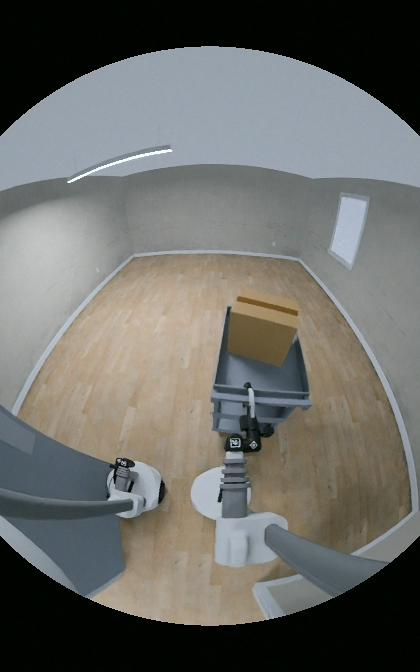

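Scene clock: 457.70 s.
earlier move: r2 moving
r1.base_odometry: x=-2.085 y=-0.408 heading=-2.361
r1.turned_by_wheels: +0.000
r1.turned_by_imu: +0.000
r1.base_tilt: forward=-1.6 right=+1.3
r1.lidar_m: 4.91 2.80 0.25 - 0.25 0.25 0.45 1.29 0.49 0.52 0.53 0.68
r1.base_status: not commanded
r1.joint_positions: lift_m=+0.124 arm_m=+0.000 wrist_yaw_rad=+3.196 wrist_pitch_rad=+0.002 wrist_roll_rad=+0.000 gripper_m=+0.056
r1.joint_status: not commanded
r1.measured_speeds: all 0
r1.motor_effort: lift_m=+19(20) arm_m=-3(4) wheel_0=+0(1) wheel_1=+0(0) wheel_2=+0(0)
r1.servo_current: wrist_yaw_rad=65(78) wrist_pitch_rad=46(52) wrist_roll_rad=52(72) gripper_m=39(52)
r1.hand_pose: x=-0.1218 y=+0.0716 z=+0.3019 quat_wxyz=(-0.027, -0.001, +0.000, +1.000) (m; r1's base frame)
r1.wrist_depth_mm: - 133 133 - 384 236 181 / - 111 133 - 394 237 183 / - 115 136 - 399 239 185 / - 134 187 - 399 242 186 / 205 - - - 373 243 187 / 220 1205 193 1078 191 243 186 / 219 750 759 153 377 218 187
r2.base_odometry: x=-3.758 y=-1.234 heading=+0.273
r2.turned_by_wheels: +0.000
r2.turned_by_imu: +0.003
r2.base_tilt: forward=-0.7 right=+0.0
r2.lidar_m: 0.38 0.62 0.47 0.54 0.76 3.64 3.55 0.62 0.80 2.16 2.27 0.45
r2.base_status: translate_m moving
r2.joint_positions: lift_m=+0.667 arm_m=+0.060 wrist_yaw_rad=+0.010 wrist_pitch_rad=+0.003 wrist_roll_rad=+1.571 gripper_m=-0.032
r2.joint_status: not commanded
r2.measured_speeds: translate_m=-0.101 strafe_m=-0.001 rotate_rad=-0.003 lift_m=+0.000 arm_m=+0.000 wrist_yaw_rad=+0.000 wrist_pitch_rad=+0.000 wrist_roll_rad=+0.000
r2.motor_effort: lift_m=+14(14) arm_m=-3(4) wheel_0=-2(15) wheel_1=-4(11) wheel_2=+14(16)
r2.servo_current: wrist_yaw_rad=59(85) wrist_pitch_rad=46(52) wrist_roll_rad=52(59) gripper_m=163(169)
r2.contact_limits: translate_m 0.5
r2.hand_pose: x=+0.5202 y=-0.0845 z=+0.8446 quat_wxyz=(+0.707, +0.707, +0.005, +0.002) (m; r2's base frame)
r2.wrist_depth_mm: - - - 190 190 1708 - / - - 389 189 189 732 - / - 392 392 187 189 788 - / - 404 127 187 187 778 - / - 418 126 186 186 - - / - 424 126 185 185 158 - / - 159 439 - 185 1397 421
wait: 3.50 s; no rest
pictures: r1_head_right_camera, r2_head_left_camera
Images, in order (width x height): r1_head_right_camera 420x672, r2_head_left_camera 420x672.

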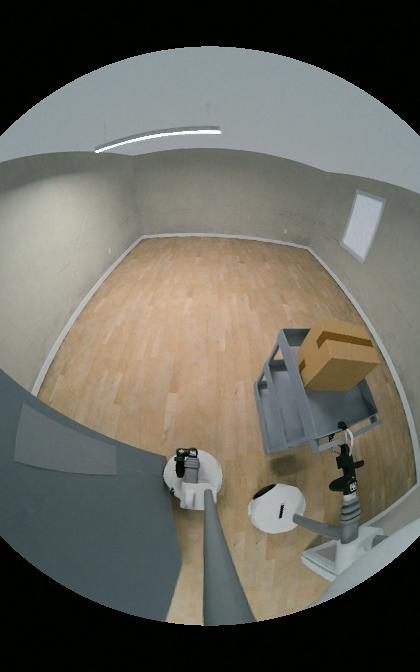

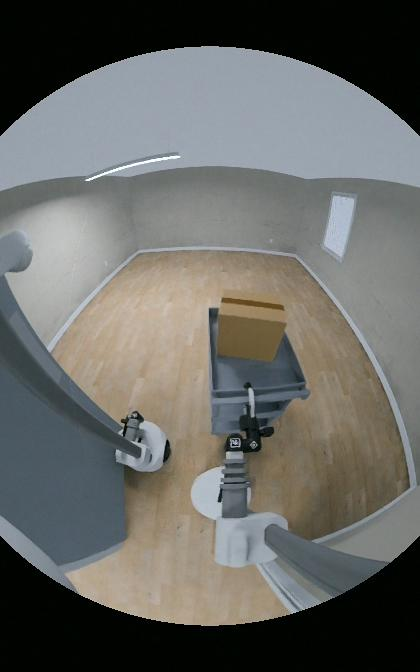

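>>> {"op": "wait", "data": {"seconds": 3, "cameras": []}}

>>> {"op": "move", "data": {"r2": {"base": {"translate_m": -0.25, "strafe_m": 0.14}, "pace": "slow", "contact_limits": {"translate_m": 0.5}}, "blocking": false, "cameras": []}}

>>> {"op": "wait", "data": {"seconds": 3, "cameras": ["r2_head_left_camera", "r2_head_camera", "r1_head_right_camera"]}}

Scene clock: 473.27 s.
earlier move: r2 done
r1.base_odometry: x=-2.085 y=-0.408 heading=-2.361
r1.turned_by_wheels: +0.000
r1.turned_by_imu: +0.000
r1.base_tilt: forward=-1.6 right=+1.2
r1.lidar_m: 4.92 2.80 0.25 - 0.25 0.25 0.50 0.64 0.53 0.45 0.43 0.54
r1.base_status: not commanded
r1.joint_positions: lift_m=+0.124 arm_m=+0.000 wrist_yaw_rad=+3.196 wrist_pitch_rad=+0.002 wrist_roll_rad=+0.000 gripper_m=+0.056
r1.joint_status: not commanded
r1.measured_speeds: all 0
r1.motor_effort: lift_m=+19(20) arm_m=-4(4) wheel_0=+0(1) wheel_1=+0(0) wheel_2=+0(0)
r1.servo_current: wrist_yaw_rad=39(78) wrist_pitch_rad=39(52) wrist_roll_rad=52(72) gripper_m=33(52)
r1.hand_pose: x=-0.1218 y=+0.0716 z=+0.3019 quat_wxyz=(-0.027, -0.001, +0.000, +1.000) (m; r1's base frame)
r1.wrist_depth_mm: - 133 133 - 384 234 182 / - 111 133 - 394 237 183 / - 115 136 - 399 239 185 / - 134 187 - 399 241 186 / 206 - - - 375 242 186 / 220 1229 193 1098 191 244 187 / 219 750 741 153 375 218 187
r2.base_odometry: x=-3.999 y=-1.301 heading=+0.273
r2.turned_by_wheels: +0.000
r2.turned_by_imu: +0.003
r2.base_tilt: forward=-0.6 right=+0.1
r2.lidar_m: 0.39 0.62 0.62 0.71 0.72 3.35 3.28 0.41 0.42 1.33 2.27 0.47
r2.base_status: done
r2.joint_positions: lift_m=+0.667 arm_m=+0.060 wrist_yaw_rad=+0.010 wrist_pitch_rad=+0.003 wrist_roll_rad=+1.571 gripper_m=-0.032
r2.joint_status: not commanded
r2.measured_speeds: all 0
r2.motor_effort: lift_m=+14(14) arm_m=-3(4) wheel_0=+1(15) wheel_1=-3(11) wheel_2=+11(16)
r2.servo_current: wrist_yaw_rad=65(85) wrist_pitch_rad=39(52) wrist_roll_rad=52(65) gripper_m=163(169)
r2.contact_limits: translate_m 0.5
r2.hand_pose: x=+0.5202 y=-0.0845 z=+0.8446 quat_wxyz=(+0.707, +0.707, +0.005, +0.002) (m; r2's base frame)
r2.wrist_depth_mm: - - - 213 215 1618 - / - - - 207 208 1708 - / - 410 407 202 201 778 - / - 407 407 195 196 798 - / - 415 413 189 191 778 - / - 415 171 183 186 158 - / - 154 421 - 129 158 -
wait: 0.00 of 3 s (r2 has come to rest)
pictures: none
No camera images: "cameras" was empty.

Scene clock: 473.77 s.
move: r2 moving
r1: as last shown
r1.base_tilt: forward=-1.6 right=+1.3
r1.lidar_m: 4.93 2.80 0.25 - 0.25 0.25 0.48 0.64 0.52 0.44 0.45 0.53
r1.motor_effort: lift_m=+20(20) arm_m=-3(4) wheel_0=+0(1) wheel_1=+0(0) wheel_2=+0(0)
r1.servo_current: wrist_yaw_rad=59(65) wrist_pitch_rad=46(46) wrist_roll_rad=52(72) gripper_m=46(46)
r1.wrist_depth_mm: - 133 133 - 387 235 181 / - 111 133 - 392 237 182 / - 115 136 - 399 239 185 / - 134 188 - 399 241 186 / 206 - - - 373 243 187 / 220 1205 193 1078 191 243 187 / 218 759 750 153 375 217 186
r2.base_odometry: x=-4.013 y=-1.298 heading=+0.273
r2.turned_by_wheels: +0.000
r2.turned_by_imu: +0.000
r2.base_tilt: forward=-0.7 right=+0.0
r2.lidar_m: 0.37 0.62 0.63 0.69 0.71 3.34 3.28 0.40 0.38 1.28 2.27 0.46
r2.base_status: translate_m moving; strafe_m moving
r2.joint_positions: lift_m=+0.667 arm_m=+0.060 wrist_yaw_rad=+0.010 wrist_pitch_rad=+0.003 wrist_roll_rad=+1.571 gripper_m=-0.032
r2.joint_status: not commanded
r2.measured_speeds: translate_m=-0.048 strafe_m=+0.027 rotate_rad=+0.000 lift_m=+0.000 arm_m=+0.000 wrist_yaw_rad=+0.000 wrist_pitch_rad=+0.000 wrist_roll_rad=+0.000
r2.motor_effort: lift_m=+14(14) arm_m=-3(4) wheel_0=-3(9) wheel_1=-5(5) wheel_2=+14(17)
r2.servo_current: wrist_yaw_rad=72(72) wrist_pitch_rad=46(46) wrist_roll_rad=46(59) gripper_m=163(163)
r2.contact_limits: translate_m 0.5
r2.hand_pose: x=+0.5202 y=-0.0845 z=+0.8446 quat_wxyz=(+0.707, +0.707, +0.005, +0.002) (m; r2's base frame)
r2.wrist_depth_mm: - - - 216 217 1618 469 / - - - 209 211 1756 - / - 413 141 203 203 768 - / - 415 410 196 197 798 - / - 418 413 189 191 798 - / - 418 130 184 187 158 - / - 154 418 - 129 158 -
pictures: none
No camera images: "cameras" was empty.

Scene clock: 476.77 s.
earlier move: r2 moving
r1.base_odometry: x=-2.085 y=-0.408 heading=-2.361
r1.turned_by_wheels: +0.000
r1.turned_by_imu: +0.000
r1.base_tilt: forward=-1.6 right=+1.3
r1.lidar_m: 4.91 2.79 0.25 - 0.26 0.25 0.51 0.72 0.36 0.33 0.33 3.89
r1.base_status: not commanded
r1.joint_positions: lift_m=+0.124 arm_m=+0.000 wrist_yaw_rad=+3.196 wrist_pitch_rad=+0.002 wrist_roll_rad=+0.000 gripper_m=+0.056
r1.joint_status: not commanded
r1.measured_speeds: all 0
r1.motor_effort: lift_m=+19(20) arm_m=-4(4) wheel_0=+0(1) wheel_1=+0(0) wheel_2=+0(0)
r1.servo_current: wrist_yaw_rad=52(72) wrist_pitch_rad=46(52) wrist_roll_rad=59(72) gripper_m=46(46)
r1.hand_pose: x=-0.1218 y=+0.0716 z=+0.3019 quat_wxyz=(-0.027, -0.001, +0.000, +1.000) (m; r1's base frame)
r1.wrist_depth_mm: - 133 133 - 384 235 181 / - 111 133 - 392 236 182 / - 115 136 - 397 239 184 / - 134 187 - 402 241 186 / 206 842 - - 370 242 187 / 213 842 195 1098 190 244 188 / 218 164 750 153 377 216 186
r2.base_odometry: x=-4.274 y=-1.234 heading=+0.272
r2.turned_by_wheels: -0.001
r2.turned_by_imu: -0.002
r2.base_tilt: forward=-0.7 right=+0.1
r2.lidar_m: 0.38 0.71 0.60 0.53 0.63 3.11 3.02 3.14 0.41 0.43 2.37 0.44
r2.base_status: translate_m moving; strafe_m moving
r2.joint_positions: lift_m=+0.667 arm_m=+0.060 wrist_yaw_rad=-0.003 wrist_pitch_rad=+0.003 wrist_roll_rad=+1.571 gripper_m=-0.032
r2.joint_status: not commanded
r2.measured_speeds: translate_m=-0.025 strafe_m=+0.014 rotate_rad=+0.001 lift_m=+0.000 arm_m=+0.000 wrist_yaw_rad=+0.000 wrist_pitch_rad=+0.000 wrist_roll_rad=+0.000
r2.motor_effort: lift_m=+14(14) arm_m=-3(4) wheel_0=-8(14) wheel_1=-7(7) wheel_2=+1(17)
r2.servo_current: wrist_yaw_rad=46(72) wrist_pitch_rad=46(52) wrist_roll_rad=39(65) gripper_m=163(169)
r2.contact_limits: translate_m 0.5
r2.hand_pose: x=+0.5191 y=-0.0882 z=+0.8446 quat_wxyz=(+0.707, +0.707, +0.000, -0.002) (m; r2's base frame)
r2.wrist_depth_mm: - - - 206 206 1661 - / - - - 202 201 732 - / - 404 404 196 198 778 - / - 413 407 191 193 788 - / - 413 413 188 189 778 - / - 418 128 184 186 158 - / - 424 427 - 130 539 469
wait: 3.00 s; no rest
pictures: r1_head_right_camera, r2_head_camera, r2_head_left_camera
Images, in order (width x height): r1_head_right_camera 420x672, r2_head_camera 420x560, r2_head_left_camera 420x672.

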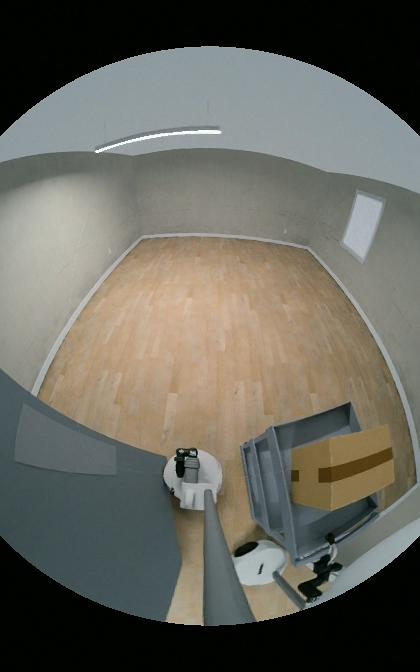

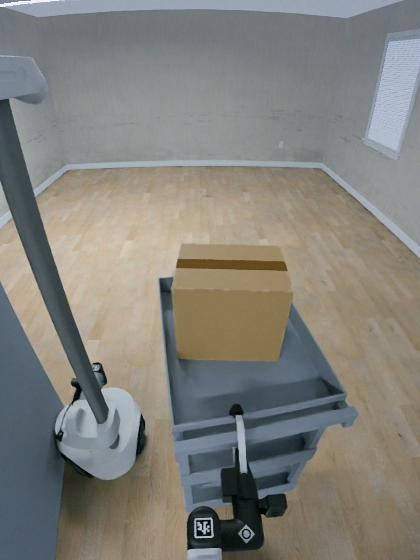

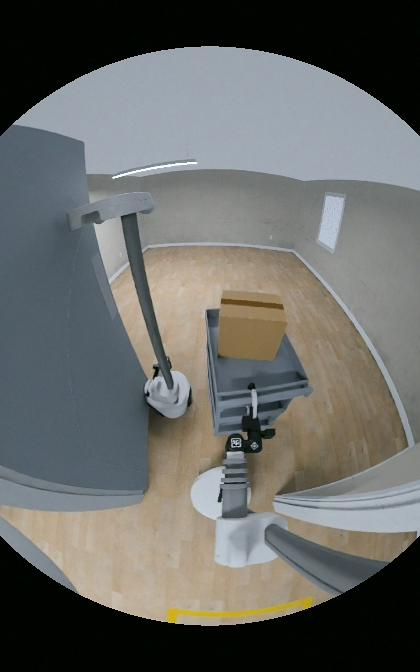

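>>> {"op": "move", "data": {"r2": {"base": {"translate_m": -1.2}, "pace": "slow", "contact_limits": {"translate_m": 0.5}}, "blocking": false, "cameras": []}}

>>> {"op": "wait", "data": {"seconds": 4, "cameras": ["r2_head_camera", "r2_head_right_camera"]}}

>>> {"op": "wait", "data": {"seconds": 8, "cameras": ["r2_head_camera", "r2_head_left_camera", "r2_head_right_camera"]}}

Scene clock: 485.07 s.
earlier move: r2 done
move: r2 moving
r1: as last shown
r1.base_tilt: forward=-1.5 right=+1.2
r1.lidar_m: 4.91 2.81 0.25 - 0.25 0.25 0.49 0.59 0.34 0.31 0.32 3.90
r1.motor_effort: lift_m=+19(20) arm_m=-3(4) wheel_0=+0(1) wheel_1=+0(0) wheel_2=+0(0)
r1.servo_current: wrist_yaw_rad=33(65) wrist_pitch_rad=33(46) wrist_roll_rad=33(59) gripper_m=46(46)
r1.wrist_depth_mm: - 133 133 - 384 234 182 / - 111 132 - 392 236 182 / - 115 136 - 399 238 185 / - 134 188 - 404 242 186 / 206 842 - - 375 243 186 / 213 854 194 1078 191 244 187 / 218 164 759 153 373 217 187
r2.base_odometry: x=-4.289 y=-1.237 heading=+0.272
r2.turned_by_wheels: +0.000
r2.turned_by_imu: +0.000
r2.base_tilt: forward=-0.7 right=+0.1
r2.lidar_m: 0.40 0.75 0.60 0.54 0.63 3.09 2.99 3.12 0.41 0.42 2.43 0.46
r2.base_status: translate_m moving
r2.joint_positions: lift_m=+0.667 arm_m=+0.060 wrist_yaw_rad=-0.003 wrist_pitch_rad=+0.003 wrist_roll_rad=+1.571 gripper_m=-0.032
r2.joint_status: not commanded
r2.measured_speeds: translate_m=-0.048 strafe_m=+0.000 rotate_rad=+0.002 lift_m=+0.000 arm_m=+0.000 wrist_yaw_rad=+0.000 wrist_pitch_rad=+0.000 wrist_roll_rad=+0.000
r2.motor_effort: lift_m=+14(14) arm_m=-4(4) wheel_0=-8(13) wheel_1=-7(9) wheel_2=+10(10)
r2.servo_current: wrist_yaw_rad=46(52) wrist_pitch_rad=39(46) wrist_roll_rad=46(52) gripper_m=163(169)
r2.contact_limits: translate_m 0.5
r2.hand_pose: x=+0.5190 y=-0.0882 z=+0.8446 quat_wxyz=(+0.707, +0.707, +0.000, -0.002) (m; r2's base frame)
r2.wrist_depth_mm: - - - 204 204 1618 - / - - 402 199 200 732 - / - 402 404 195 196 768 - / - 407 404 192 193 798 - / - 413 413 188 189 788 - / - 421 128 185 186 158 - / - 427 424 - 181 1430 462
pictures: none
No camera images: "cameras" was empty.

Scene clock: 489.07 s.
earlier move: r2 moving
r1.base_odometry: x=-2.085 y=-0.408 heading=-2.361
r1.turned_by_wheels: +0.000
r1.turned_by_imu: +0.000
r1.base_tilt: forward=-1.6 right=+1.3
r1.lidar_m: 4.92 2.79 0.25 - 0.25 0.25 0.51 0.35 0.29 0.47 2.90 3.90
r1.base_status: not commanded
r1.joint_positions: lift_m=+0.124 arm_m=+0.000 wrist_yaw_rad=+3.196 wrist_pitch_rad=+0.002 wrist_roll_rad=+0.000 gripper_m=+0.056
r1.joint_status: not commanded
r1.measured_speeds: all 0
r1.motor_effort: lift_m=+19(20) arm_m=-4(4) wheel_0=+0(1) wheel_1=+0(0) wheel_2=+0(0)
r1.servo_current: wrist_yaw_rad=39(72) wrist_pitch_rad=39(52) wrist_roll_rad=46(65) gripper_m=46(52)
r1.hand_pose: x=-0.1218 y=+0.0716 z=+0.3019 quat_wxyz=(-0.027, -0.001, +0.000, +1.000) (m; r1's base frame)
r1.wrist_depth_mm: - 133 133 - 384 235 181 / - 111 133 - 394 238 183 / - 115 136 - 402 239 185 / - 134 187 - 399 242 186 / 205 1118 1661 - 373 243 187 / 214 1118 193 1078 191 243 186 / 218 759 759 153 375 217 187
r2.base_odometry: x=-4.662 y=-1.341 heading=+0.274
r2.turned_by_wheels: +0.002
r2.turned_by_imu: +0.005
r2.base_tilt: forward=-0.7 right=+0.0
r2.lidar_m: 0.35 0.81 0.63 0.95 2.59 2.69 2.60 2.73 2.35 0.79 0.47 0.46
r2.base_status: translate_m moving
r2.joint_positions: lift_m=+0.667 arm_m=+0.060 wrist_yaw_rad=+0.012 wrist_pitch_rad=+0.003 wrist_roll_rad=+1.570 gripper_m=-0.032
r2.joint_status: not commanded
r2.measured_speeds: translate_m=-0.100 strafe_m=-0.001 rotate_rad=+0.001 lift_m=+0.000 arm_m=+0.000 wrist_yaw_rad=+0.000 wrist_pitch_rad=+0.000 wrist_roll_rad=+0.000
r2.motor_effort: lift_m=+14(14) arm_m=-4(4) wheel_0=+4(13) wheel_1=-4(9) wheel_2=+15(17)
r2.servo_current: wrist_yaw_rad=65(72) wrist_pitch_rad=46(52) wrist_roll_rad=33(59) gripper_m=163(169)
r2.contact_limits: translate_m 0.5
r2.hand_pose: x=+0.5203 y=-0.0840 z=+0.8446 quat_wxyz=(+0.707, +0.707, +0.005, +0.003) (m; r2's base frame)
r2.wrist_depth_mm: - - - 218 220 1618 - / - - - 209 211 1708 - / - 413 142 204 204 768 - / - 413 138 196 197 809 - / - 413 413 190 191 788 - / - 410 171 185 186 158 - / - 146 415 - 129 155 -
wait: 4.00 s; no rest
pictures: r2_head_camera, r2_head_right_camera
Images, in order (width x height): r2_head_camera 420x560, r2_head_right_camera 420x672.

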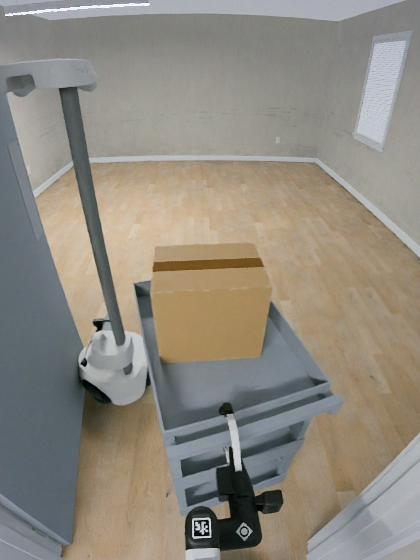

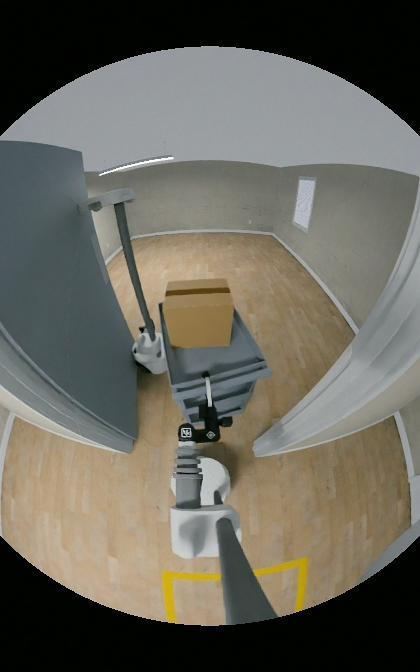

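Scene clock: 497.07 s.
earlier move: r2 moving
r1.base_odometry: x=-2.085 y=-0.408 heading=-2.361
r1.turned_by_wheels: +0.000
r1.turned_by_imu: -0.001
r1.base_tilt: forward=-1.6 right=+1.3
r1.lidar_m: 4.93 2.77 0.25 - 0.25 0.25 0.49 0.94 1.25 2.79 2.89 3.91
r1.base_status: not commanded
r1.joint_positions: lift_m=+0.124 arm_m=+0.000 wrist_yaw_rad=+3.196 wrist_pitch_rad=+0.002 wrist_roll_rad=+0.000 gripper_m=+0.056
r1.joint_status: not commanded
r1.measured_speeds: all 0
r1.motor_effort: lift_m=+20(20) arm_m=-3(4) wheel_0=+0(1) wheel_1=+0(0) wheel_2=+0(0)
r1.servo_current: wrist_yaw_rad=46(72) wrist_pitch_rad=39(52) wrist_roll_rad=39(72) gripper_m=46(52)
r1.hand_pose: x=-0.1218 y=+0.0716 z=+0.3019 quat_wxyz=(-0.027, -0.001, +0.000, +1.000) (m; r1's base frame)
r1.wrist_depth_mm: - 133 133 - 384 235 182 / - 111 133 - 392 236 183 / - 115 136 - 397 238 185 / - 134 187 - 399 242 186 / 206 991 - 1983 370 242 187 / 220 1118 193 1098 191 242 187 / 218 759 759 154 375 218 187
r2.base_odometry: x=-5.420 y=-1.554 heading=+0.274
r2.turned_by_wheels: +0.000
r2.turned_by_imu: +0.011
r2.base_tilt: forward=-0.7 right=+0.0
r2.lidar_m: 0.34 0.54 1.47 2.49 2.49 1.88 1.80 1.93 2.31 2.24 1.38 0.45
r2.base_status: translate_m moving
r2.joint_positions: lift_m=+0.667 arm_m=+0.060 wrist_yaw_rad=+0.017 wrist_pitch_rad=+0.003 wrist_roll_rad=+1.571 gripper_m=-0.032
r2.joint_status: not commanded
r2.measured_speeds: translate_m=-0.052 strafe_m=+0.000 rotate_rad=-0.002 lift_m=+0.000 arm_m=+0.000 wrist_yaw_rad=+0.000 wrist_pitch_rad=+0.000 wrist_roll_rad=+0.000
r2.motor_effort: lift_m=+14(14) arm_m=-4(4) wheel_0=+8(13) wheel_1=-1(9) wheel_2=+14(20)
r2.servo_current: wrist_yaw_rad=91(111) wrist_pitch_rad=46(52) wrist_roll_rad=46(59) gripper_m=163(169)
r2.contact_limits: translate_m 0.5
r2.hand_pose: x=+0.5208 y=-0.0824 z=+0.8446 quat_wxyz=(+0.707, +0.707, +0.007, +0.005) (m; r2's base frame)
r2.wrist_depth_mm: - - 661 279 330 1499 1118 / - - - 256 - 1661 452 / - - - 236 243 1756 - / - - 436 218 224 741 - / - 430 418 204 206 788 - / - 413 171 190 190 157 - / - 154 176 - 176 158 -
wait: 8.00 s; no rest
pictures: r2_head_camera, r2_head_left_camera, r2_head_right_camera
Images, in order (width x height): r2_head_camera 420x560, r2_head_left_camera 420x672, r2_head_right_camera 420x672.

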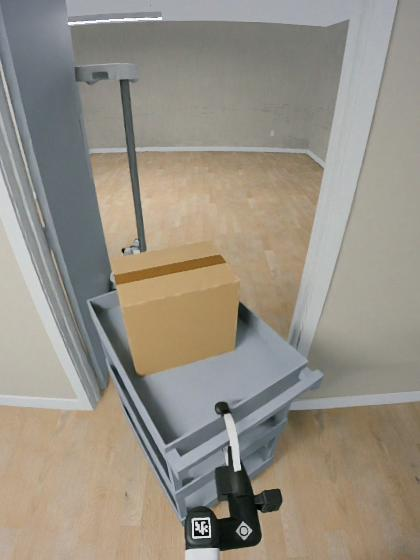

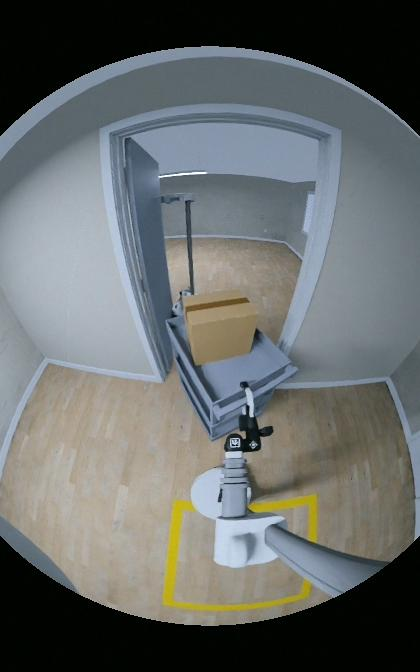

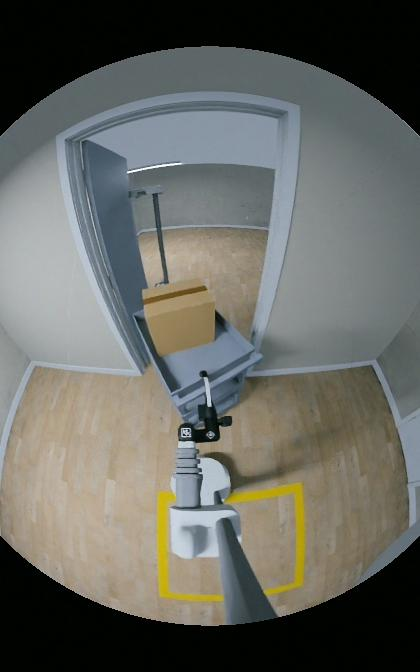

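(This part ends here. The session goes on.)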